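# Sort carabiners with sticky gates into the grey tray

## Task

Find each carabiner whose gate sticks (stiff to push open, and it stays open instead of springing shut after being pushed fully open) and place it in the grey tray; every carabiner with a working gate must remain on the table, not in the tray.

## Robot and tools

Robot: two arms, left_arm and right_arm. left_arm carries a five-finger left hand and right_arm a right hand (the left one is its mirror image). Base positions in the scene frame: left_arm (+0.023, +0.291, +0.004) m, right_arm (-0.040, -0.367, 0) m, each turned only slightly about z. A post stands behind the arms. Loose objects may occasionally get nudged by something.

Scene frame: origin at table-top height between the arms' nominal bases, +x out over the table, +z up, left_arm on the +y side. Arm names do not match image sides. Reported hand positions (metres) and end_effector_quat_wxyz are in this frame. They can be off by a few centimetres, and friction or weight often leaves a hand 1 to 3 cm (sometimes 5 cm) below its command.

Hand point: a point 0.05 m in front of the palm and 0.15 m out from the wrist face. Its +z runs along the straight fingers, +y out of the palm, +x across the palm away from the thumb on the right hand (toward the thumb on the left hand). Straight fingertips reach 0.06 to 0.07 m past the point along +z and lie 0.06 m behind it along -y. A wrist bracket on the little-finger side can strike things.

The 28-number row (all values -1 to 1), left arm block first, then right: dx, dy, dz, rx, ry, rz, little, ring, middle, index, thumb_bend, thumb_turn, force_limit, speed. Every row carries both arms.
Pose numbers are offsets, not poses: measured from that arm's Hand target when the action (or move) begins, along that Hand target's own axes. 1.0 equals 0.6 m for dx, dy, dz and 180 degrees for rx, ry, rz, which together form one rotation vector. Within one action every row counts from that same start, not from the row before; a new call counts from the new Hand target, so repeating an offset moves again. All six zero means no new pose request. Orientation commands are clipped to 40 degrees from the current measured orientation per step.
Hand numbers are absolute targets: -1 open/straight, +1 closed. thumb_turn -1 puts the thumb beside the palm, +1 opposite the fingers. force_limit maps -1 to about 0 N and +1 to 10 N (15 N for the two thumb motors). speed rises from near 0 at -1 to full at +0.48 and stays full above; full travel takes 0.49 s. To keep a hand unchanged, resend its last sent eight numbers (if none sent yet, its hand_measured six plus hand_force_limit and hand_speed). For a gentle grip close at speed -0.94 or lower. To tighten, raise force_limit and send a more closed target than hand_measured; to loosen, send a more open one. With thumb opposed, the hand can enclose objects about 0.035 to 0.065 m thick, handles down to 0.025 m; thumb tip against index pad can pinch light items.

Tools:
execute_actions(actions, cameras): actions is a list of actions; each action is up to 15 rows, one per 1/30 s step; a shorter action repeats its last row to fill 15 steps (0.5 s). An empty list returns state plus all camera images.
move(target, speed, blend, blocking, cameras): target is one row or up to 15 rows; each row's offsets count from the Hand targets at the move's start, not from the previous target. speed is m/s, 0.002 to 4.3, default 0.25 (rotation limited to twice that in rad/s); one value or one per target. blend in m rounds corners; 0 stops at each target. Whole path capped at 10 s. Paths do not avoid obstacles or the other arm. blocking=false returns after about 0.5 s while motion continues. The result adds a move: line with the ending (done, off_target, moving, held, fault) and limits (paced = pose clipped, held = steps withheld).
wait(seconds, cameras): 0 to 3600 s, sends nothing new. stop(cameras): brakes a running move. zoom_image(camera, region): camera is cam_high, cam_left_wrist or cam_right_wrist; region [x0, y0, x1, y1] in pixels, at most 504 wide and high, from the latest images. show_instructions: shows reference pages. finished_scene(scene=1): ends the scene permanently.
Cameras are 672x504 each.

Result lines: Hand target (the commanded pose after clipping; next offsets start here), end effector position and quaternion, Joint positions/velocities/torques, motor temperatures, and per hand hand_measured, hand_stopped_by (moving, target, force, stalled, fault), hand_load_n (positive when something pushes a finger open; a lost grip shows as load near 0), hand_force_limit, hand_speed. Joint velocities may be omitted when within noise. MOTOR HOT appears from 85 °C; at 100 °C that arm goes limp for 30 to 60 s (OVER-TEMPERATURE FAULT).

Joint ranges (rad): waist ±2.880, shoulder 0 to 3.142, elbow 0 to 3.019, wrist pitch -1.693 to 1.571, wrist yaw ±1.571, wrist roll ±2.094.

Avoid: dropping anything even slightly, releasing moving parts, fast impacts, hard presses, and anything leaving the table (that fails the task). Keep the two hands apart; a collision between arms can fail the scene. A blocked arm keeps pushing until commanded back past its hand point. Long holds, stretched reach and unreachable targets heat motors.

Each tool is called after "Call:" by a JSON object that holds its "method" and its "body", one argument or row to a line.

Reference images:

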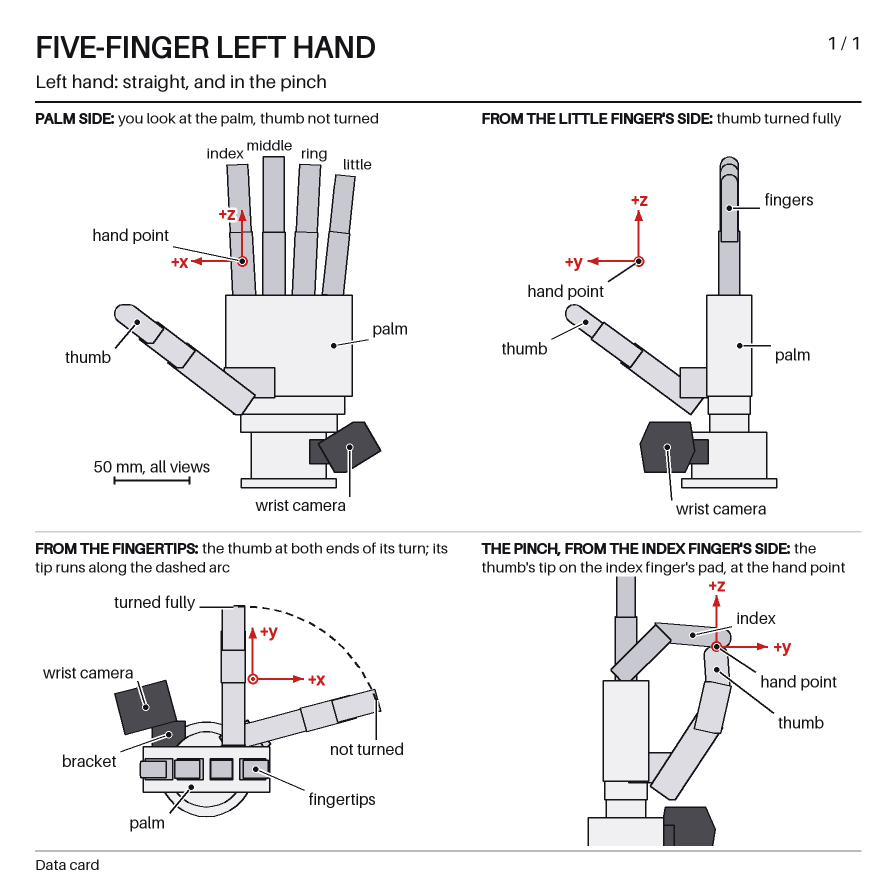

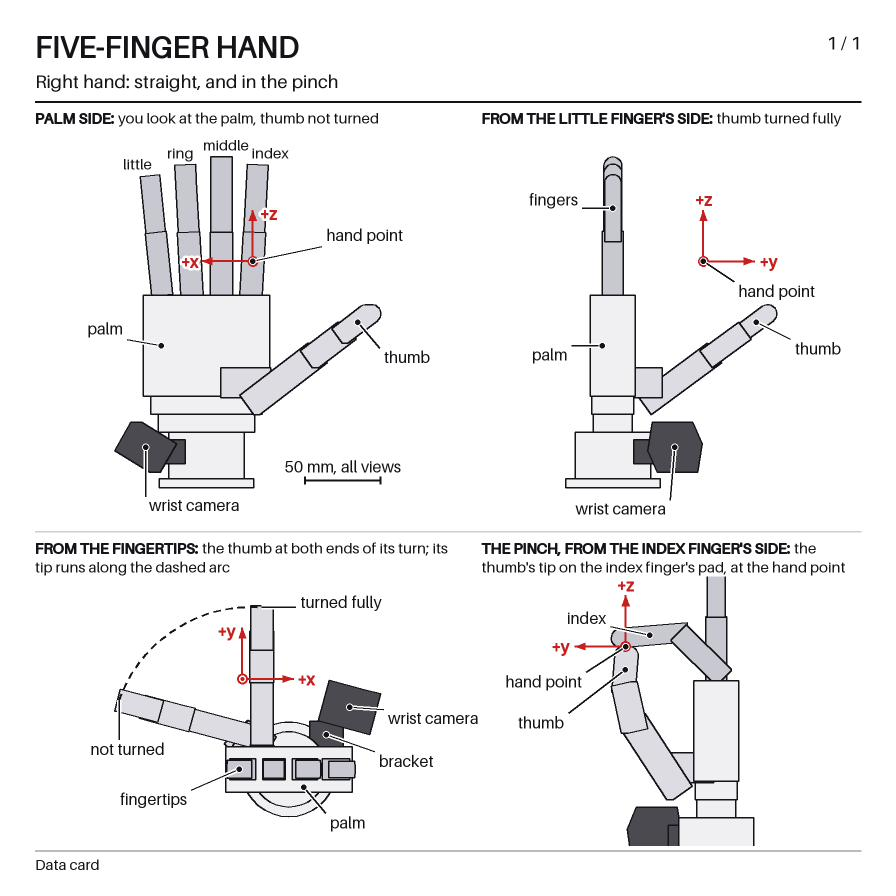

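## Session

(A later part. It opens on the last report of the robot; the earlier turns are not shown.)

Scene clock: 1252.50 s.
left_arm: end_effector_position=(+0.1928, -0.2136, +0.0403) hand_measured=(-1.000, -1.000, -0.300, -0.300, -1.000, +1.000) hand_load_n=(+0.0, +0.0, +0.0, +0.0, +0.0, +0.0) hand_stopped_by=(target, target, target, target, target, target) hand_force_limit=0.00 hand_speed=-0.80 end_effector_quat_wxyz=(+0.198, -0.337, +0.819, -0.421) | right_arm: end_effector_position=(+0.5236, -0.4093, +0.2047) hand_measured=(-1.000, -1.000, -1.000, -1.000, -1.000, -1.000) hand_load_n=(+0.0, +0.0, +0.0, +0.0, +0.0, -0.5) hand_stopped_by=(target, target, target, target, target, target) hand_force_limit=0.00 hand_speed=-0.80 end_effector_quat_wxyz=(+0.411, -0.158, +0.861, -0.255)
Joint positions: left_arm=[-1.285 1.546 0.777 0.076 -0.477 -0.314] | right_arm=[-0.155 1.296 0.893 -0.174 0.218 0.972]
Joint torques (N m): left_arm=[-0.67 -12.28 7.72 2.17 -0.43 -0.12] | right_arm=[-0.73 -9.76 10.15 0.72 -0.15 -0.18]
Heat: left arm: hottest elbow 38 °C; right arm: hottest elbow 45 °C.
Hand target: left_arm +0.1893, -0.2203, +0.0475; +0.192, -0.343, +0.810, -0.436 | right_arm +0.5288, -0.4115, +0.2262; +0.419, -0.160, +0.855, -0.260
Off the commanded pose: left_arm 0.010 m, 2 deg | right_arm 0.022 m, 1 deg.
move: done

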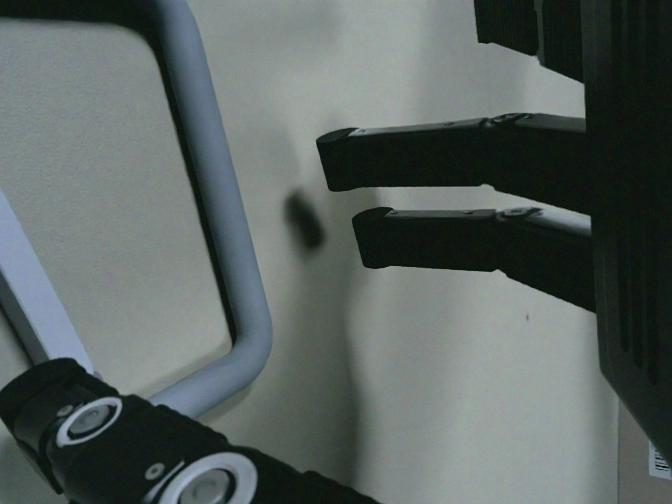

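Call:
{"method": "move", "body": {
  "target": [
    [-0.0133,0.0244,0.0161,0,0,0,-1,-1,-0.3,-0.3,-1,1,-0.4,-0.85,0,0,0,0,0,0,-1,-1,-1,-1,-1,-1,0,-0.8],
    [-0.0133,0.0244,0.0161,0,0,0,-1,-1,0.15,0.15,-1,1,-0.4,-0.85,0,0,0,0,0,0,-1,-1,-1,-1,-1,-1,0,-0.8]
  ],
  "speed": 0.06,
  "cameras": ["cam_left_wrist"]
}}

Scene clock: 1263.43 s.
left_arm: end_effector_position=(+0.1918, -0.2110, +0.0283) hand_measured=(-1.000, -1.000, +0.032, +0.150, -1.000, +1.000) hand_load_n=(-0.5, +0.0, +2.5, +0.0, +0.0, +1.5) hand_stopped_by=(target, target, force, target, target, target) hand_force_limit=-0.40 hand_speed=-0.85 end_effector_quat_wxyz=(+0.196, -0.337, +0.817, -0.426) | right_arm: end_effector_position=(+0.5236, -0.4093, +0.2047) hand_measured=(-1.000, -1.000, -1.000, -1.000, -1.000, -1.000) hand_load_n=(+0.0, +0.0, +0.0, +0.0, +0.0, -0.5) hand_stopped_by=(target, target, target, target, target, target) hand_force_limit=0.00 hand_speed=-0.80 end_effector_quat_wxyz=(+0.411, -0.158, +0.861, -0.255)
Joint positions: left_arm=[-1.285 1.566 0.749 0.136 -0.475 -0.314] | right_arm=[-0.155 1.296 0.893 -0.174 0.218 0.972]
Joint torques (N m): left_arm=[0.62 -11.28 7.42 2.37 0.03 -0.02] | right_arm=[-0.32 -9.82 10.17 0.77 -0.16 -0.15]
Heat: left arm: hottest elbow 37 °C; right arm: hottest elbow 45 °C.
Hand target: left_arm +0.1951, -0.2145, +0.0300; +0.192, -0.343, +0.810, -0.436 | right_arm +0.5288, -0.4115, +0.2262; +0.419, -0.160, +0.855, -0.260
Off the commanded pose: left_arm 0.005 m, 2 deg | right_arm 0.022 m, 1 deg.
move: done

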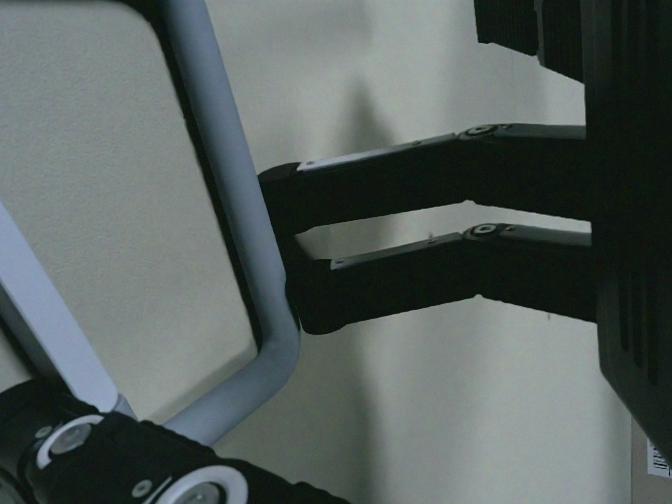

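Call:
{"method": "move", "body": {
  "target": [
    [0,0,0,0,0,0,-1,-1,0.15,0.3,-1,1,-0.5,-0.85,0,0,0,0,0,0,-1,-1,-1,-1,-1,-1,0,-0.8],
    [0,0,0,0,0,0,-1,-1,0.15,0.3,-0.5,1,-0.2,-0.88,0,0,0,0,0,0,-1,-1,-1,-1,-1,-1,0,-0.8]
  ],
  "speed": 0.06,
  "cameras": ["cam_left_wrist"]
}}

Scene clock: 1270.07 s.
left_arm: end_effector_position=(+0.1919, -0.2121, +0.0293) hand_measured=(-1.000, -1.000, +0.032, +0.300, -0.884, +1.000) hand_load_n=(+0.0, +0.0, +7.0, +0.0, +6.0, +3.5) hand_stopped_by=(target, target, force, target, force, target) hand_force_limit=-0.20 hand_speed=-0.88 end_effector_quat_wxyz=(+0.196, -0.337, +0.815, -0.428) | right_arm: end_effector_position=(+0.5236, -0.4093, +0.2047) hand_measured=(-1.000, -1.000, -1.000, -1.000, -1.000, -1.000) hand_load_n=(+0.0, +0.0, +0.0, +0.0, +0.0, +0.0) hand_stopped_by=(target, target, target, target, target, target) hand_force_limit=0.00 hand_speed=-0.80 end_effector_quat_wxyz=(+0.411, -0.158, +0.861, -0.255)
Joint positions: left_arm=[-1.285 1.566 0.749 0.141 -0.474 -0.314] | right_arm=[-0.155 1.296 0.893 -0.174 0.218 0.972]
Joint torques (N m): left_arm=[0.62 -11.28 7.41 2.18 0.02 -0.02] | right_arm=[-0.62 -9.58 10.06 0.8 -0.11 -0.12]
Heat: left arm: hottest elbow 37 °C; right arm: hottest elbow 45 °C.
Hand target: left_arm +0.1950, -0.2145, +0.0300; +0.192, -0.343, +0.810, -0.436 | right_arm +0.5288, -0.4115, +0.2262; +0.419, -0.160, +0.855, -0.260
Off the commanded pose: left_arm 0.004 m, 1 deg | right_arm 0.022 m, 1 deg.
move: done

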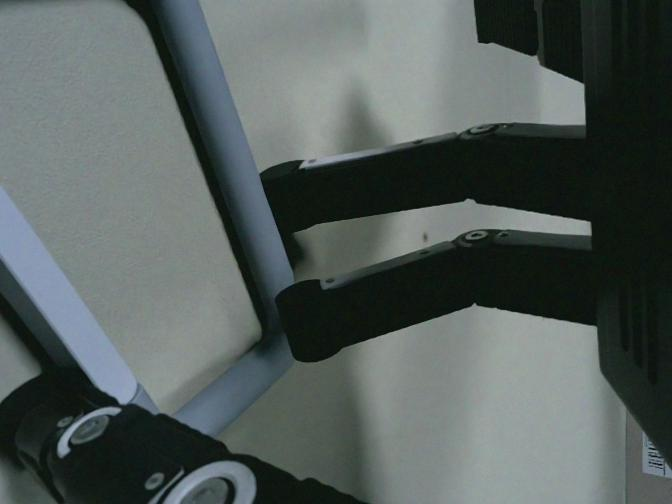

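Call:
{"method": "move", "body": {
  "target": [0,0,0,0,0,0,-1,-1,0.15,0.3,-0.55,1,0.25,-0.9,0,0,0,0,0,0,-1,-1,-1,-1,-1,-1,0,-0.8],
  "speed": 0.06,
  "cameras": ["cam_left_wrist"]
}}

Call:
{"method": "zoom_image", "body": {
  "camera": "cam_left_wrist",
  "region": [0, 200, 350, 500]
}}

Scene clock: 1273.83 s.
left_arm: end_effector_position=(+0.1920, -0.2125, +0.0296) hand_measured=(-1.000, -1.000, +0.030, +0.300, -0.818, +1.000) hand_load_n=(+0.0, +0.0, +11.0, +0.0, +9.0, +4.5) hand_stopped_by=(target, target, force, target, force, target) hand_force_limit=0.25 hand_speed=-0.90 end_effector_quat_wxyz=(+0.196, -0.337, +0.815, -0.429) | right_arm: end_effector_position=(+0.5236, -0.4093, +0.2047) hand_measured=(-1.000, -1.000, -1.000, -1.000, -1.000, -1.000) hand_load_n=(+0.0, +0.0, +0.0, +0.0, +0.0, +0.0) hand_stopped_by=(target, target, target, target, target, target) hand_force_limit=0.00 hand_speed=-0.80 end_effector_quat_wxyz=(+0.411, -0.158, +0.861, -0.255)
Joint positions: left_arm=[-1.285 1.566 0.749 0.143 -0.474 -0.314] | right_arm=[-0.155 1.296 0.893 -0.174 0.218 0.972]
Joint torques (N m): left_arm=[0.62 -11.22 7.41 2.11 0.02 -0.02] | right_arm=[-0.73 -9.47 10.06 0.69 -0.12 -0.15]
Heat: left arm: hottest elbow 37 °C; right arm: hottest elbow 45 °C.
Hand target: left_arm +0.1950, -0.2145, +0.0300; +0.192, -0.343, +0.810, -0.436 | right_arm +0.5288, -0.4115, +0.2262; +0.419, -0.160, +0.855, -0.260
Off the commanded pose: left_arm 0.004 m, 1 deg | right_arm 0.022 m, 1 deg.
move: done

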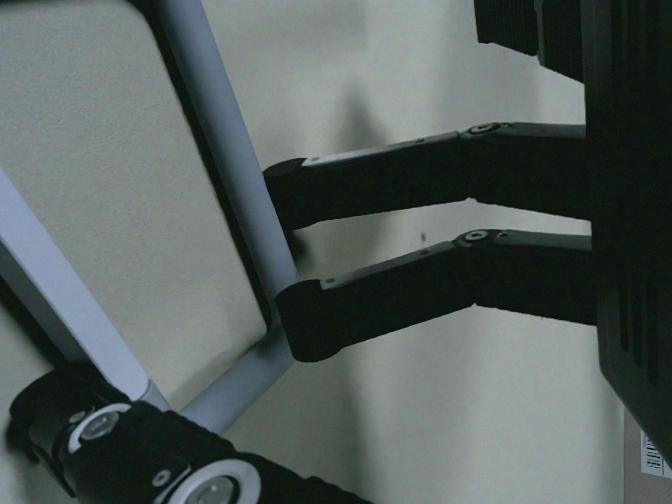

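Scaled by 1.440 from the camera's image (finer frame: 960x720).

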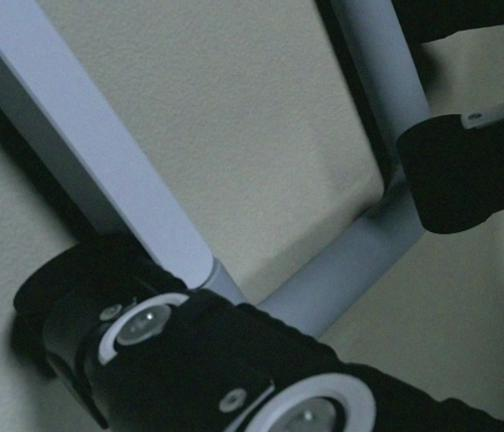

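Call:
{"method": "move", "body": {
  "target": [
    [0,0,0,0,0,0,-1,-1,-0.3,-0.3,-1,1,0,-0.8,0,0,0,0,0,0,-1,-1,-1,-1,-1,-1,0,-0.8],
    [0,-0.125,-0.083,0,0,0,-1,-1,-0.3,-0.3,-1,1,0,-0.8,0,0,0,0,0,0,-1,-1,-1,-1,-1,-1,0,-0.8],
    [-0.304,-0.0307,-0.347,0,0.1484,0.0981,-1,-1,-0.4,-0.4,-1,1,0,-0.8,0,0,0,0,0,0,-1,-1,-1,-1,-1,-1,0,-0.8]
  ],
  "speed": 0.15,
  "cameras": ["cam_left_wrist","cam_high"]
}}

Call:
{"method": "zoom_image", "body": {
  "camera": "cam_high",
  "region": [350, 200, 510, 360]
}}

Scene clock: 1296.77 s.
left_arm: end_effector_position=(+0.1969, +0.0259, +0.1557) hand_measured=(-1.000, -1.000, -0.400, -0.400, -1.000, +1.000) hand_load_n=(+0.0, +0.0, +0.0, +0.0, +0.0, +0.0) hand_stopped_by=(target, target, target, target, target, target) hand_force_limit=0.00 hand_speed=-0.80 end_effector_quat_wxyz=(+0.058, -0.108, +0.875, -0.468) | right_arm: end_effector_position=(+0.5236, -0.4093, +0.2047) hand_measured=(-1.000, -1.000, -1.000, -1.000, -1.000, -1.000) hand_load_n=(+0.0, +0.0, +0.0, +0.0, +0.0, +0.0) hand_stopped_by=(target, target, target, target, target, target) hand_force_limit=0.00 hand_speed=-0.80 end_effector_quat_wxyz=(+0.411, -0.158, +0.861, -0.255)
Joint positions: left_arm=[-0.608 0.74 0.534 -0.498 0.542 0.414] | right_arm=[-0.155 1.296 0.893 -0.174 0.218 0.972]
Joint torques (N m): left_arm=[1.49 -2.08 11.3 0.53 0.64 0.22] | right_arm=[-0.79 -9.58 10.03 0.73 -0.1 -0.17]
Heat: left arm: hottest elbow 37 °C; right arm: hottest elbow 45 °C.
Hand target: left_arm +0.2012, +0.0297, +0.1616; +0.065, -0.106, +0.875, -0.468 | right_arm +0.5288, -0.4115, +0.2262; +0.419, -0.160, +0.855, -0.260
Off the commanded pose: left_arm 0.008 m, 1 deg | right_arm 0.022 m, 1 deg.
move: done
Images, in order (width x height): cam_high 672x504, cam_left_wrist 672x504.

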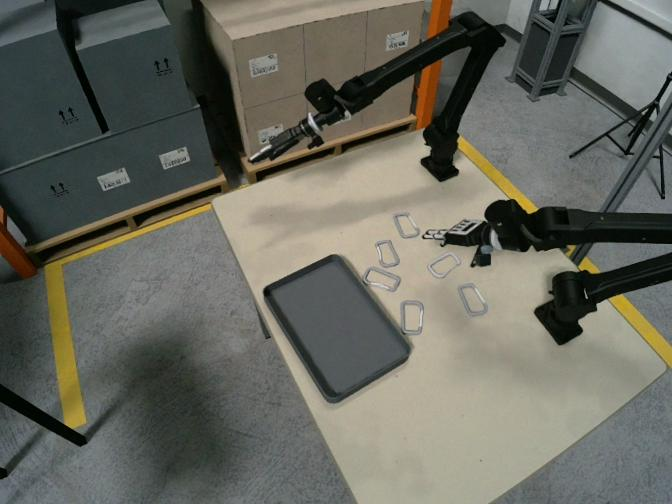

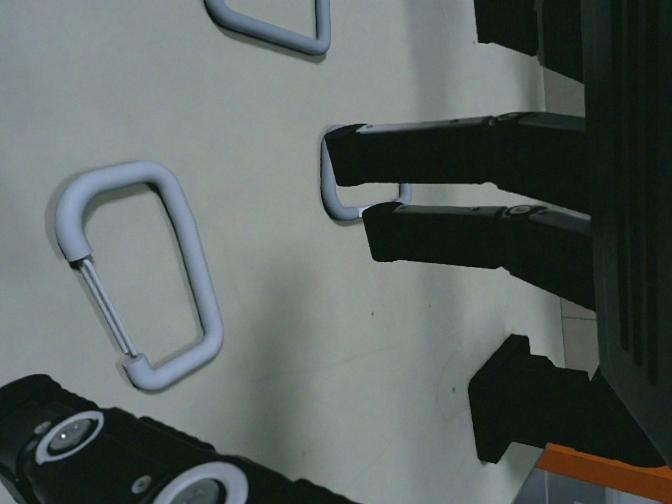

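Scaled by 3.150 from the camera's image (finer frame: 960x720).

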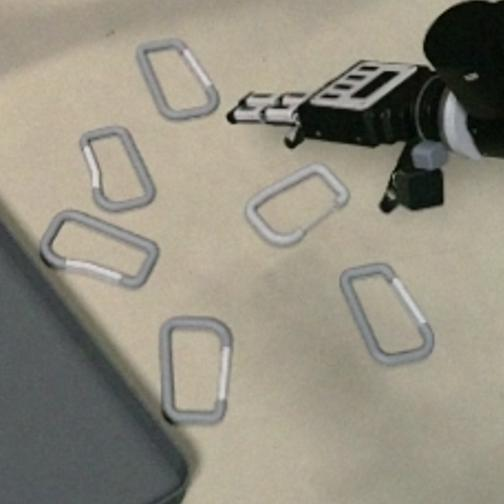

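Call:
{"method": "zoom_image", "body": {
  "camera": "cam_left_wrist",
  "region": [40, 140, 240, 400]
}}

Scaled by 1.938 from the camera's image (finer frame: 960x720).

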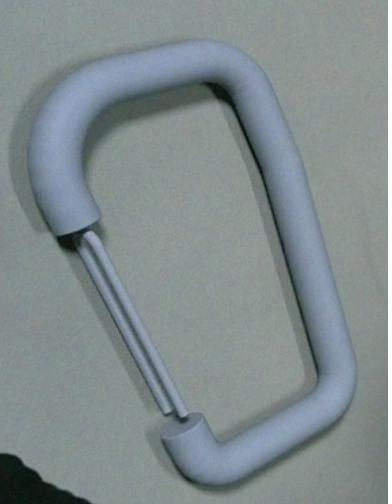

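Call:
{"method": "move", "body": {
  "target": [
    [0.0805,0.0093,0.1723,0,0,0,-1,-1,-0.4,-0.4,-1,1,0,-0.8,0,0,0,0,0,0,-1,-1,-1,-1,-1,-1,0,-0.8],
    [0.0805,0.0832,0.2212,0,0,0,-1,-1,-0.4,-0.4,-1,1,0,-0.8,0,0,0,0,0,0,-1,-1,-1,-1,-1,-1,0,-0.8]
  ],
  "speed": 0.15,
  "cameras": ["cam_left_wrist"]
}}

Scene clock: 1319.40 s.
left_arm: end_effector_position=(+0.1777, -0.0559, +0.0426) hand_measured=(-1.000, -1.000, -0.400, -0.400, -1.000, +1.000) hand_load_n=(+0.0, +0.0, +0.0, +0.5, +0.0, +0.0) hand_stopped_by=(target, target, target, target, target, target) hand_force_limit=0.00 hand_speed=-0.80 end_effector_quat_wxyz=(+0.065, -0.104, +0.880, -0.458) | right_arm: end_effector_position=(+0.5236, -0.4093, +0.2047) hand_measured=(-1.000, -1.000, -1.000, -1.000, -1.000, -1.000) hand_load_n=(+0.0, +0.0, +0.0, +0.0, +0.0, +0.0) hand_stopped_by=(target, target, target, target, target, target) hand_force_limit=0.00 hand_speed=-0.80 end_effector_quat_wxyz=(+0.411, -0.158, +0.861, -0.255)
Joint positions: left_arm=[-0.916 1.142 0.398 0.106 0.283 0.227] | right_arm=[-0.155 1.296 0.893 -0.174 0.218 0.972]
Joint torques (N m): left_arm=[-0.5 -4.66 8.13 2.54 0.12 -0.12] | right_arm=[-0.67 -9.41 10.04 0.66 -0.1 -0.15]
Heat: left arm: hottest elbow 40 °C; right arm: hottest elbow 46 °C.
Hand target: left_arm +0.1764, -0.0623, +0.0460; +0.065, -0.106, +0.875, -0.468 | right_arm +0.5288, -0.4115, +0.2262; +0.419, -0.160, +0.855, -0.260
Off the commanded pose: left_arm 0.007 m, 1 deg | right_arm 0.022 m, 1 deg.
move: done

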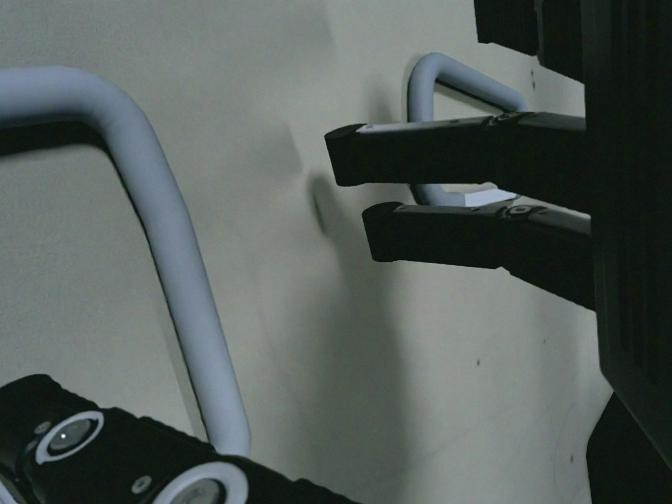

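Call:
{"method": "move", "body": {
  "target": [-0.0117,0.0129,-0.0195,0,0,0,-1,-1,-0.4,-0.4,-1,1,0,-0.8,0,0,0,0,0,0,-1,-1,-1,-1,-1,-1,0,-0.8],
  "speed": 0.15,
  "cameras": ["cam_left_wrist"]
}}

Scene clock: 1325.93 s.
left_arm: end_effector_position=(+0.1719, -0.0482, +0.0399) hand_measured=(-1.000, -1.000, -0.400, -0.400, -1.000, +1.000) hand_load_n=(-0.5, -0.5, +0.0, +0.0, +0.0, +0.0) hand_stopped_by=(target, target, target, target, target, target) hand_force_limit=0.00 hand_speed=-0.80 end_effector_quat_wxyz=(+0.056, -0.104, +0.880, -0.460) | right_arm: end_effector_position=(+0.5236, -0.4093, +0.2047) hand_measured=(-1.000, -1.000, -1.000, -1.000, -1.000, -1.000) hand_load_n=(+0.0, +0.0, +0.0, +0.0, +0.0, -0.5) hand_stopped_by=(target, target, target, target, target, target) hand_force_limit=0.00 hand_speed=-0.80 end_effector_quat_wxyz=(+0.411, -0.158, +0.861, -0.255)
Joint positions: left_arm=[-0.904 1.124 0.375 0.106 0.31 0.227] | right_arm=[-0.155 1.296 0.893 -0.174 0.218 0.972]
Joint torques (N m): left_arm=[1.61 -6.01 8.02 1.72 0.48 0.11] | right_arm=[-0.26 -9.47 10.15 0.83 -0.12 -0.18]
Heat: left arm: hottest elbow 39 °C; right arm: hottest elbow 46 °C.
Hand target: left_arm +0.1798, -0.0469, +0.0461; +0.065, -0.106, +0.875, -0.468 | right_arm +0.5288, -0.4115, +0.2262; +0.419, -0.160, +0.855, -0.260
Off the commanded pose: left_arm 0.010 m, 2 deg | right_arm 0.022 m, 1 deg.
move: done

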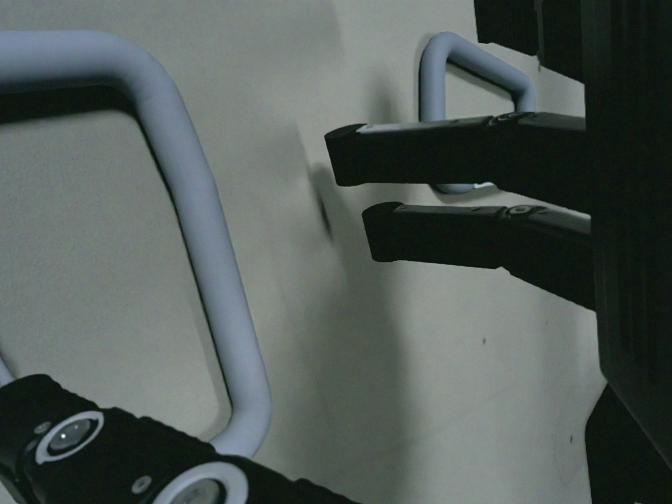

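Call:
{"method": "move", "body": {
  "target": [-0.027,0.011,-0.0167,0,0,0,-1,-1,-0.4,-0.4,-1,1,0,-0.8,0,0,0,0,0,0,-1,-1,-1,-1,-1,-1,0,-0.8],
  "speed": 0.15,
  "cameras": ["cam_left_wrist"]
}}

Scene clock: 1332.93 s.
left_arm: end_effector_position=(+0.1909, -0.0366, +0.0456) hand_measured=(-1.000, -1.000, -0.400, -0.400, -1.000, +1.000) hand_load_n=(+0.0, +0.0, +0.0, +0.0, +0.0, +0.0) hand_stopped_by=(target, target, target, target, target, target) hand_force_limit=0.00 hand_speed=-0.80 end_effector_quat_wxyz=(+0.061, -0.110, +0.873, -0.471) | right_arm: end_effector_position=(+0.5236, -0.4093, +0.2047) hand_measured=(-1.000, -1.000, -1.000, -1.000, -1.000, -1.000) hand_load_n=(+0.0, +0.0, +0.0, +0.0, +0.0, +0.0) hand_stopped_by=(target, target, target, target, target, target) hand_force_limit=0.00 hand_speed=-0.80 end_effector_quat_wxyz=(+0.411, -0.158, +0.861, -0.255)
Joint positions: left_arm=[-0.818 1.107 0.37 0.106 0.373 0.263] | right_arm=[-0.155 1.296 0.893 -0.174 0.218 0.972]
Joint torques (N m): left_arm=[1.49 -5.77 7.99 0.72 0.51 0.24] | right_arm=[-0.44 -9.58 10.21 0.7 -0.1 -0.15]
Heat: left arm: hottest elbow 38 °C; right arm: hottest elbow 46 °C.
Hand target: left_arm +0.1925, -0.0313, +0.0463; +0.065, -0.106, +0.875, -0.468 | right_arm +0.5288, -0.4115, +0.2262; +0.419, -0.160, +0.855, -0.260
Off the commanded pose: left_arm 0.006 m, 1 deg | right_arm 0.022 m, 1 deg.
move: done

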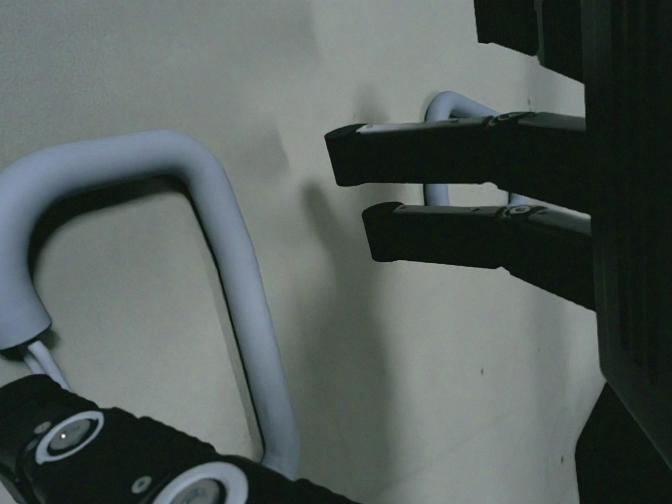

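Call:
{"method": "move", "body": {
  "target": [0.025,0.003,-0.004,0,0,0,-1,-1,-0.3,-0.3,-1,1,0,-0.8,0,0,0,0,0,0,-1,-1,-1,-1,-1,-1,0,-0.8],
  "speed": 0.15,
  "cameras": ["cam_left_wrist"]
}}

Scene clock: 1339.73 s.
left_arm: end_effector_position=(+0.1862, -0.0316, +0.0452) hand_measured=(-1.000, -1.000, -0.300, -0.300, -1.000, +1.000) hand_load_n=(+0.0, +0.0, +0.0, +0.0, +0.0, +0.0) hand_stopped_by=(target, target, target, target, target, target) hand_force_limit=0.00 hand_speed=-0.80 end_effector_quat_wxyz=(+0.072, -0.108, +0.873, -0.470) | right_arm: end_effector_position=(+0.5236, -0.4093, +0.2047) hand_measured=(-1.000, -1.000, -1.000, -1.000, -1.000, -1.000) hand_load_n=(+0.0, +0.0, +0.0, +0.0, +0.0, +0.0) hand_stopped_by=(target, target, target, target, target, target) hand_force_limit=0.00 hand_speed=-0.80 end_effector_quat_wxyz=(+0.411, -0.158, +0.861, -0.255)
Joint positions: left_arm=[-0.834 1.073 0.347 0.106 0.344 0.264] | right_arm=[-0.155 1.296 0.893 -0.174 0.218 0.972]
Joint torques (N m): left_arm=[-0.85 -5.42 8.05 0.73 0.06 -0.05] | right_arm=[-0.44 -9.35 10.1 0.64 -0.16 -0.17]
Heat: left arm: hottest elbow 38 °C; right arm: hottest elbow 46 °C.
Hand target: left_arm +0.1773, -0.0321, +0.0459; +0.065, -0.106, +0.875, -0.468 | right_arm +0.5288, -0.4115, +0.2262; +0.419, -0.160, +0.855, -0.260
Off the commanded pose: left_arm 0.009 m, 1 deg | right_arm 0.022 m, 1 deg.
move: done

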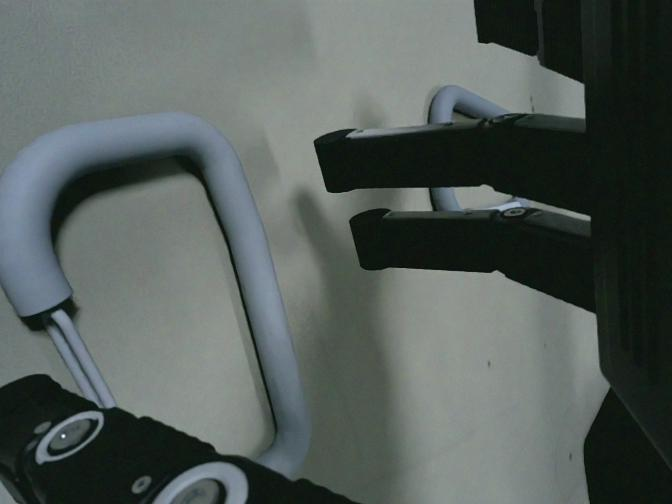

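Call:
{"method": "move", "body": {
  "target": [
    [0.0133,0,0,0,0,0,-1,-1,-0.3,-0.3,-1,1,0,-0.8,0,0,0,0,0,0,-1,-1,-1,-1,-1,-1,0,-0.8],
    [0.0133,0.0222,0.0147,0,0,0,-1,-1,-0.3,-0.3,-1,1,-0.4,-0.85,0,0,0,0,0,0,-1,-1,-1,-1,-1,-1,0,-0.8]
  ],
  "speed": 0.08,
  "cameras": ["cam_left_wrist"]
}}

Scene clock: 1350.03 s.
left_arm: end_effector_position=(+0.1739, -0.0282, +0.0287) hand_measured=(-1.000, -1.000, -0.300, -0.300, -1.000, +1.000) hand_load_n=(+0.0, +0.0, +0.0, +0.0, +0.0, +0.0) hand_stopped_by=(target, target, target, target, target, target) hand_force_limit=-0.40 hand_speed=-0.85 end_effector_quat_wxyz=(+0.067, -0.107, +0.878, -0.461) | right_arm: end_effector_position=(+0.5236, -0.4093, +0.2047) hand_measured=(-1.000, -1.000, -1.000, -1.000, -1.000, -1.000) hand_load_n=(+0.0, +0.0, +0.0, +0.0, +0.0, -0.5) hand_stopped_by=(target, target, target, target, target, target) hand_force_limit=0.00 hand_speed=-0.80 end_effector_quat_wxyz=(+0.411, -0.158, +0.861, -0.255)
Joint positions: left_arm=[-0.866 1.098 0.316 0.142 0.319 0.252] | right_arm=[-0.155 1.296 0.893 -0.174 0.218 0.972]
Joint torques (N m): left_arm=[-0.67 -3.49 7.65 2.45 0.09 -0.11] | right_arm=[-0.97 -9 10.1 0.73 -0.14 -0.16]
Heat: left arm: hottest elbow 38 °C; right arm: hottest elbow 46 °C.
Hand target: left_arm +0.1697, -0.0339, +0.0298; +0.065, -0.106, +0.875, -0.468 | right_arm +0.5288, -0.4115, +0.2262; +0.419, -0.160, +0.855, -0.260
Off the commanded pose: left_arm 0.007 m, 1 deg | right_arm 0.022 m, 1 deg.
move: done

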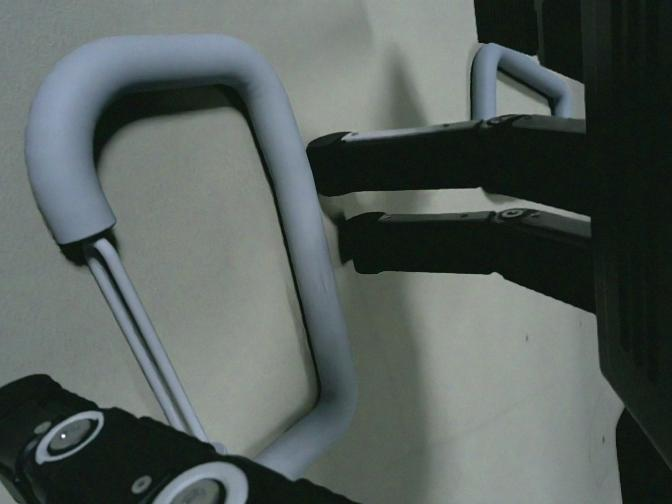

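Call:
{"method": "move", "body": {
  "target": [0,0,0,0,0,0,-1,-1,0.15,0.15,-1,1,-0.4,-0.85,0,0,0,0,0,0,-1,-1,-1,-1,-1,-1,0,-0.8],
  "speed": 0.08,
  "cameras": ["cam_left_wrist"]
}}

Scene clock: 1357.13 s.
left_arm: end_effector_position=(+0.1739, -0.0283, +0.0280) hand_measured=(-1.000, -1.000, +0.032, +0.128, -1.000, +1.000) hand_load_n=(+0.0, +0.0, +4.0, +4.0, +0.5, -0.5) hand_stopped_by=(target, target, force, force, target, target) hand_force_limit=-0.40 hand_speed=-0.85 end_effector_quat_wxyz=(+0.067, -0.108, +0.879, -0.460) | right_arm: end_effector_position=(+0.5236, -0.4093, +0.2047) hand_measured=(-1.000, -1.000, -1.000, -1.000, -1.000, -1.000) hand_load_n=(+0.0, +0.0, +0.0, +0.0, +0.0, +0.0) hand_stopped_by=(target, target, target, target, target, target) hand_force_limit=0.00 hand_speed=-0.80 end_effector_quat_wxyz=(+0.411, -0.158, +0.861, -0.255)
Joint positions: left_arm=[-0.866 1.101 0.316 0.144 0.319 0.252] | right_arm=[-0.155 1.296 0.893 -0.174 0.218 0.972]
Joint torques (N m): left_arm=[-0.73 -3.72 7.64 2.36 0.09 -0.11] | right_arm=[-0.97 -9.76 10.03 0.72 -0.11 -0.16]
Heat: left arm: hottest elbow 37 °C; right arm: hottest elbow 46 °C.
Hand target: left_arm +0.1697, -0.0340, +0.0298; +0.065, -0.106, +0.875, -0.468 | right_arm +0.5288, -0.4115, +0.2262; +0.419, -0.160, +0.855, -0.260
Off the commanded pose: left_arm 0.007 m, 1 deg | right_arm 0.022 m, 1 deg.
move: done

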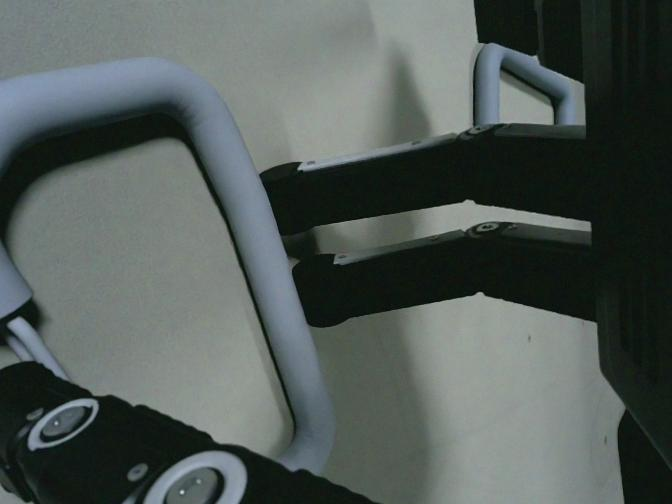

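Call:
{"method": "move", "body": {
  "target": [0,0,0,0,0,0,-1,-1,0.15,0.15,-0.5,1,0.25,-0.9,0,0,0,0,0,0,-1,-1,-1,-1,-1,-1,0,-0.8],
  "speed": 0.08,
  "cameras": ["cam_left_wrist"]
}}

Scene clock: 1362.43 s.
left_arm: end_effector_position=(+0.1739, -0.0283, +0.0281) hand_measured=(-1.000, -1.000, +0.032, +0.128, -0.858, +1.000) hand_load_n=(+0.0, -0.5, +5.5, +6.0, +9.0, -0.5) hand_stopped_by=(target, target, force, force, force, target) hand_force_limit=0.25 hand_speed=-0.90 end_effector_quat_wxyz=(+0.067, -0.108, +0.879, -0.460) | right_arm: end_effector_position=(+0.5236, -0.4093, +0.2047) hand_measured=(-1.000, -1.000, -1.000, -1.000, -1.000, -1.000) hand_load_n=(+0.0, +0.0, +0.0, +0.0, +0.0, +0.0) hand_stopped_by=(target, target, target, target, target, target) hand_force_limit=0.00 hand_speed=-0.80 end_effector_quat_wxyz=(+0.411, -0.158, +0.861, -0.255)
Joint positions: left_arm=[-0.866 1.101 0.316 0.144 0.319 0.252] | right_arm=[-0.155 1.296 0.893 -0.174 0.218 0.972]
Joint torques (N m): left_arm=[-0.67 -3.78 7.65 2.39 0.09 -0.1] | right_arm=[-0.26 -9.64 10.13 0.69 -0.14 -0.18]
Heat: left arm: hottest elbow 37 °C; right arm: hottest elbow 46 °C.
Hand target: left_arm +0.1697, -0.0340, +0.0298; +0.065, -0.106, +0.875, -0.468 | right_arm +0.5288, -0.4115, +0.2262; +0.419, -0.160, +0.855, -0.260
Off the commanded pose: left_arm 0.007 m, 1 deg | right_arm 0.022 m, 1 deg.
move: done

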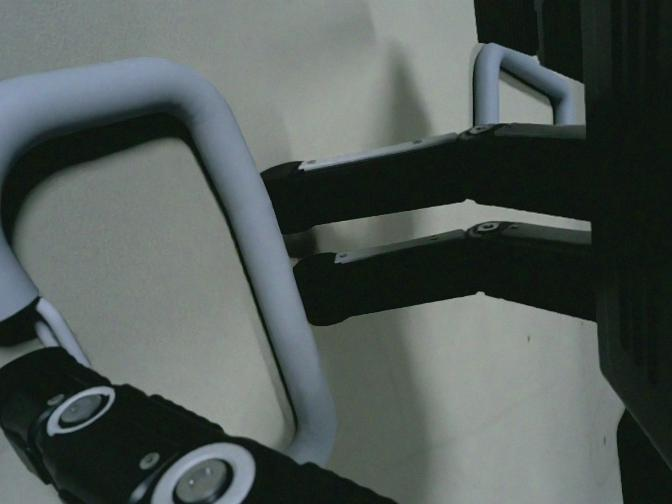

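Call:
{"method": "zoom_image", "body": {
  "camera": "cam_left_wrist",
  "region": [0, 240, 200, 440]
}}

Scaled by 2.520 from the camera's image (finer frame: 960x720).

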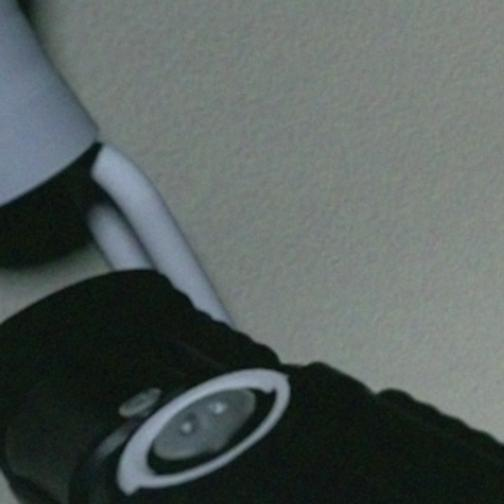

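Call:
{"method": "move", "body": {
  "target": [0,0,0,0,0,0,-1,-1,0.15,0.15,-0.4,1,0.6,-0.9,0,0,0,0,0,0,-1,-1,-1,-1,-1,-1,0,-0.8],
  "speed": 0.08,
  "cameras": ["cam_left_wrist"]
}}

Call:
{"method": "zoom_image", "body": {
  "camera": "cam_left_wrist",
  "region": [0, 200, 250, 450]
}}

Scene clock: 1371.77 s.
left_arm: end_effector_position=(+0.1739, -0.0285, +0.0283) hand_measured=(-1.000, -1.000, +0.032, +0.128, -0.736, +1.000) hand_load_n=(+0.0, +0.0, +7.0, +8.0, +11.5, +0.0) hand_stopped_by=(target, target, force, force, force, target) hand_force_limit=0.60 hand_speed=-0.90 end_effector_quat_wxyz=(+0.067, -0.108, +0.878, -0.461) | right_arm: end_effector_position=(+0.5236, -0.4093, +0.2047) hand_measured=(-1.000, -1.000, -1.000, -1.000, -1.000, -1.000) hand_load_n=(+0.0, +0.0, +0.0, -0.5, +0.0, -0.5) hand_stopped_by=(target, target, target, target, target, target) hand_force_limit=0.00 hand_speed=-0.80 end_effector_quat_wxyz=(+0.411, -0.158, +0.861, -0.255)
Joint positions: left_arm=[-0.866 1.101 0.316 0.145 0.319 0.25] | right_arm=[-0.155 1.296 0.893 -0.174 0.218 0.972]
Joint torques (N m): left_arm=[-0.67 -3.72 7.64 2.32 0.09 -0.09] | right_arm=[-0.67 -9.52 10.02 0.55 -0.14 -0.15]
Heat: left arm: hottest elbow 37 °C; right arm: hottest elbow 46 °C.
Hand target: left_arm +0.1697, -0.0339, +0.0298; +0.065, -0.106, +0.875, -0.468 | right_arm +0.5288, -0.4115, +0.2262; +0.419, -0.160, +0.855, -0.260
Off the commanded pose: left_arm 0.007 m, 1 deg | right_arm 0.022 m, 1 deg.
move: done

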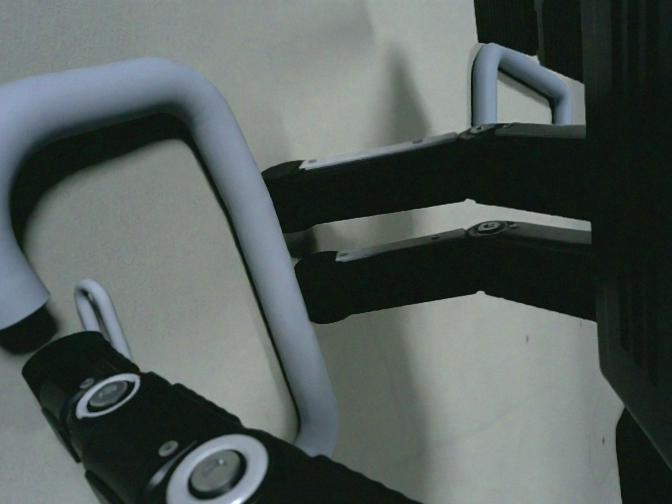

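Scaled by 2.016 from the camera's image (finer frame: 960x720).

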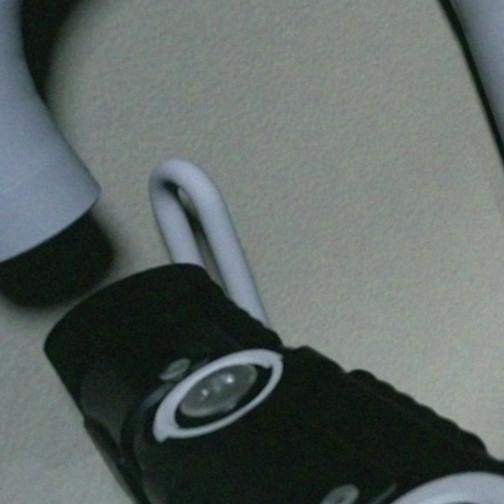

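Call:
{"method": "move", "body": {
  "target": [0,0,0,0,0,0,-1,-1,0.15,0.15,-0.2,1,0.95,-0.9,0,0,0,0,0,0,-1,-1,-1,-1,-1,-1,0,-0.8],
  "speed": 0.08,
  "cameras": ["cam_left_wrist"]
}}

Scene clock: 1381.40 s.
left_arm: end_effector_position=(+0.1753, -0.0299, +0.0292) hand_measured=(-1.000, -1.000, +0.032, +0.128, -0.200, +1.000) hand_load_n=(+0.0, +0.0, +0.0, +0.0, +0.0, +0.0) hand_stopped_by=(target, target, force, force, target, target) hand_force_limit=0.95 hand_speed=-0.90 end_effector_quat_wxyz=(+0.070, -0.108, +0.875, -0.466) | right_arm: end_effector_position=(+0.5236, -0.4093, +0.2047) hand_measured=(-1.000, -1.000, -1.000, -1.000, -1.000, -1.000) hand_load_n=(+0.0, +0.0, +0.0, +0.0, -0.5, -0.5) hand_stopped_by=(target, target, target, target, target, target) hand_force_limit=0.00 hand_speed=-0.80 end_effector_quat_wxyz=(+0.411, -0.158, +0.861, -0.255)
Joint positions: left_arm=[-0.866 1.102 0.312 0.166 0.317 0.248] | right_arm=[-0.155 1.296 0.893 -0.174 0.218 0.972]
Joint torques (N m): left_arm=[-0.73 -3.84 7.92 1.58 0.16 -0.08] | right_arm=[-0.5 -9.52 10.06 0.59 -0.13 -0.16]
Heat: left arm: hottest elbow 37 °C; right arm: hottest elbow 46 °C.
Hand target: left_arm +0.1697, -0.0339, +0.0298; +0.065, -0.106, +0.875, -0.468 | right_arm +0.5288, -0.4115, +0.2262; +0.419, -0.160, +0.855, -0.260
Off the commanded pose: left_arm 0.007 m, 1 deg | right_arm 0.022 m, 1 deg.
move: done

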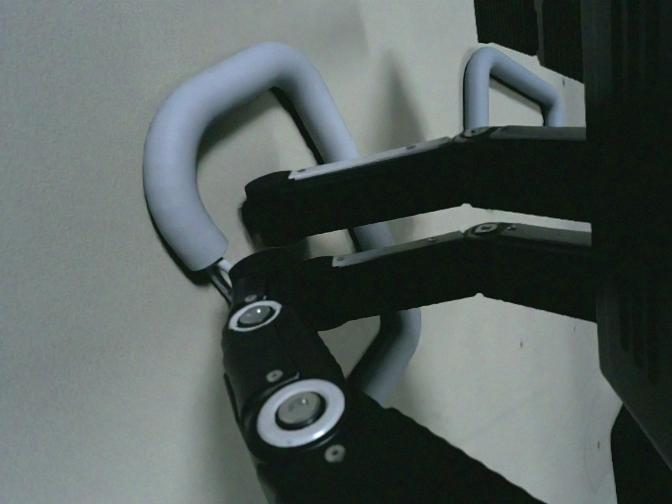

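Call:
{"method": "move", "body": {
  "target": [
    [0,-0.139,-0.092,0,0,0,-1,-1,0.15,0.15,-0.2,1,0.95,-0.9,0,0,0,0,0,0,-1,-1,-1,-1,-1,-1,0,-0.8],
    [-0.314,-0.0725,-0.193,0,-0.2459,-0.1625,-1,-1,-0.4,-0.4,-1,1,0,-0.6,0,0,0,0,0,0,-1,-1,-1,-1,-1,-1,0,-0.8]
  ],
  "speed": 0.15,
  "cameras": ["cam_left_wrist","cam_high"]
}}

Call:
{"method": "zoom_image", "body": {
  "camera": "cam_high",
  "region": [350, 200, 510, 360]
}}

Scene clock: 1446.33 s.
left_arm: end_effector_position=(+0.3094, +0.0892, +0.1021) hand_measured=(-1.000, -1.000, -0.400, -0.400, -1.000, +1.000) hand_load_n=(+0.0, +0.0, +0.0, +0.0, +0.0, +0.0) hand_stopped_by=(target, target, target, target, target, target) hand_force_limit=0.00 hand_speed=-0.60 end_effector_quat_wxyz=(+0.255, -0.474, +0.756, -0.371) | right_arm: end_effector_position=(+0.5236, -0.4093, +0.2047) hand_measured=(-1.000, -1.000, -1.000, -1.000, -1.000, -1.000) hand_load_n=(+0.0, +0.0, +0.0, +0.0, +0.0, +0.0) hand_stopped_by=(target, target, target, target, target, target) hand_force_limit=0.00 hand_speed=-0.80 end_effector_quat_wxyz=(+0.411, -0.158, +0.861, -0.255)
Joint positions: left_arm=[-0.55 0.831 0.433 -0.247 -0.152 -0.071] | right_arm=[-0.155 1.296 0.893 -0.174 0.218 0.972]
Joint torques (N m): left_arm=[1.49 -1.9 14.43 1.89 -0.21 -0.13] | right_arm=[-0.32 -9.17 10.03 0.76 -0.12 -0.16]
Heat: left arm: hottest elbow 38 °C; right arm: hottest elbow 47 °C.
Hand target: left_arm +0.3331, +0.0822, +0.1328; +0.269, -0.485, +0.732, -0.396 | right_arm +0.5288, -0.4115, +0.2262; +0.419, -0.160, +0.855, -0.260
Off the commanded pose: left_arm 0.039 m, 4 deg | right_arm 0.022 m, 1 deg.
move: off_target (left_arm); target 2's new numbers were sent with left_arm's hand 0.039 m and 4 deg from that target
Images, in order (width x height): cam_high 672x504, cam_left_wrist 672x504.

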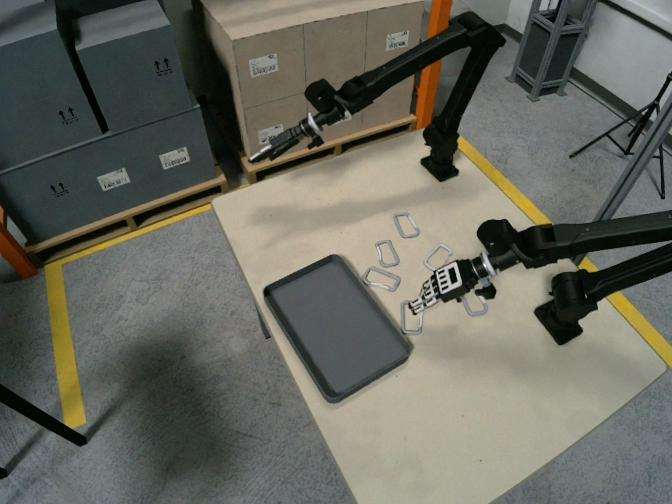

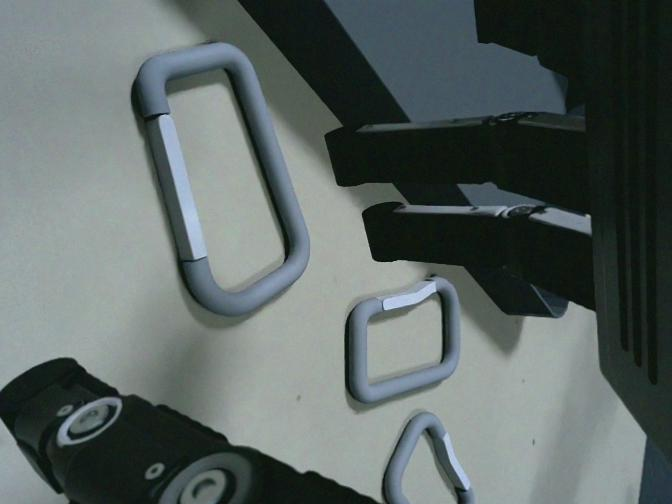

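Scaled by 3.150 from the camera's image (finer frame: 960x720).

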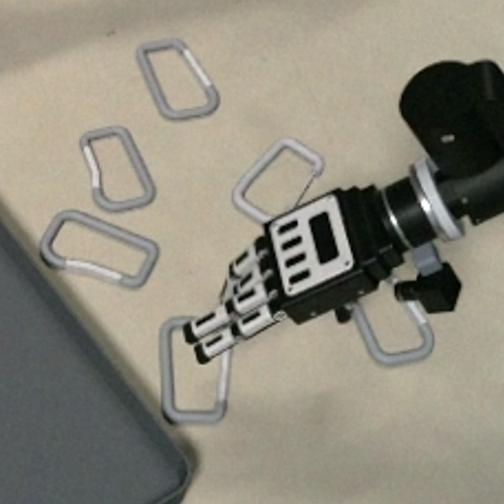

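Call:
{"method": "move", "body": {
  "target": [
    [0.049,-0.0097,0.1057,0,0,0,0.98,0.98,-0.3,-0.3,-1,1,0,-0.6,0,0,0,0,0,0,-1,-1,-1,-1,-1,-1,0,-0.8],
    [0.049,0.0678,0.157,0,0,0,0.98,0.98,-0.3,-0.3,-1,1,0,-0.6,0,0,0,0,0,0,-1,-1,-1,-1,-1,-1,0,-0.8]
  ],
  "speed": 0.12,
  "cameras": ["cam_left_wrist"]
}}

Scene clock: 1467.20 s.
left_arm: end_effector_position=(+0.3749, +0.0438, +0.0430) hand_measured=(+0.980, +0.980, -0.300, -0.300, -1.000, +1.000) hand_load_n=(+0.0, +0.5, +0.0, +0.0, +0.0, +0.0) hand_stopped_by=(target, target, target, target, target, target) hand_force_limit=0.00 hand_speed=-0.60 end_effector_quat_wxyz=(+0.270, -0.486, +0.739, -0.381) | right_arm: end_effector_position=(+0.5236, -0.4093, +0.2047) hand_measured=(-1.000, -1.000, -1.000, -1.000, -1.000, -1.000) hand_load_n=(+0.0, +0.0, +0.0, +0.0, +0.0, +0.0) hand_stopped_by=(target, target, target, target, target, target) hand_force_limit=0.00 hand_speed=-0.80 end_effector_quat_wxyz=(+0.411, -0.158, +0.861, -0.255)
Joint positions: left_arm=[-0.57 1.259 0.476 0.169 -0.202 -0.106] | right_arm=[-0.155 1.296 0.893 -0.174 0.218 0.972]
Joint torques (N m): left_arm=[-0.62 -6.53 7.87 2.54 -0.19 -0.11] | right_arm=[-0.26 -9.17 10.17 0.76 -0.15 -0.16]
Heat: left arm: hottest elbow 43 °C; right arm: hottest elbow 47 °C.
Hand target: left_arm +0.3747, +0.0339, +0.0472; +0.269, -0.485, +0.732, -0.396 | right_arm +0.5288, -0.4115, +0.2262; +0.419, -0.160, +0.855, -0.260
Off the commanded pose: left_arm 0.011 m, 2 deg | right_arm 0.022 m, 1 deg.
move: off_target (left_arm)

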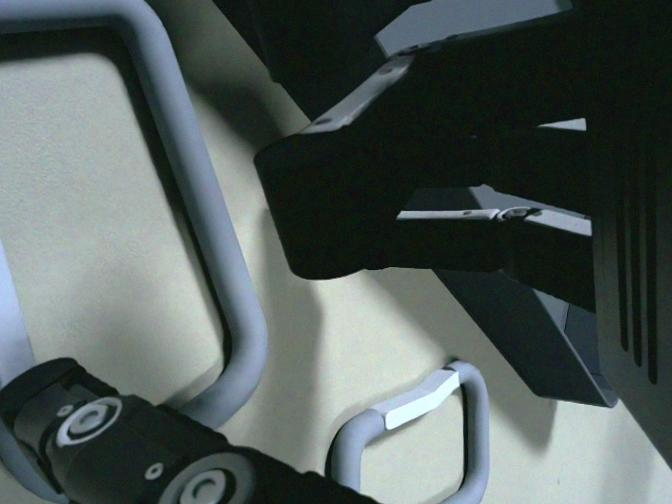

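Call:
{"method": "move", "body": {
  "target": [-0.01,0.0064,-0.0097,0,0,0,0.98,0.98,-0.3,-0.3,-1,1,0,-0.6,0,0,0,0,0,0,-1,-1,-1,-1,-1,-1,0,-0.8],
  "speed": 0.12,
  "cameras": ["cam_left_wrist"]
}}

Scene clock: 1476.17 s.
left_arm: end_effector_position=(+0.3674, +0.0485, +0.0363) hand_measured=(+0.980, +0.980, -0.300, -0.300, -1.000, +1.000) hand_load_n=(+0.0, +0.0, +0.0, +0.0, +0.0, +0.0) hand_stopped_by=(target, target, target, target, target, target) hand_force_limit=0.00 hand_speed=-0.60 end_effector_quat_wxyz=(+0.266, -0.487, +0.742, -0.376) | right_arm: end_effector_position=(+0.5236, -0.4093, +0.2047) hand_measured=(-1.000, -1.000, -1.000, -1.000, -1.000, -1.000) hand_load_n=(+0.0, +0.0, -0.5, +0.0, +0.0, +0.0) hand_stopped_by=(target, target, target, target, target, target) hand_force_limit=0.00 hand_speed=-0.80 end_effector_quat_wxyz=(+0.411, -0.158, +0.861, -0.255)
Joint positions: left_arm=[-0.57 1.253 0.456 0.169 -0.199 -0.106] | right_arm=[-0.155 1.296 0.893 -0.174 0.218 0.972]
Joint torques (N m): left_arm=[0.5 -7.88 7.72 2.45 0.19 -0.04] | right_arm=[-0.5 -9.35 9.96 0.75 -0.13 -0.15]
Heat: left arm: hottest elbow 41 °C; right arm: hottest elbow 47 °C.
Hand target: left_arm +0.3706, +0.0421, +0.0472; +0.269, -0.485, +0.732, -0.396 | right_arm +0.5288, -0.4115, +0.2262; +0.419, -0.160, +0.855, -0.260
Off the commanded pose: left_arm 0.013 m, 3 deg | right_arm 0.022 m, 1 deg.
move: off_target (left_arm)

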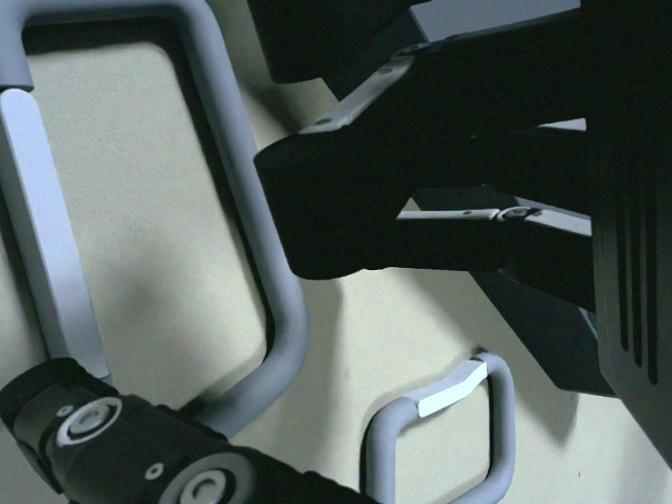

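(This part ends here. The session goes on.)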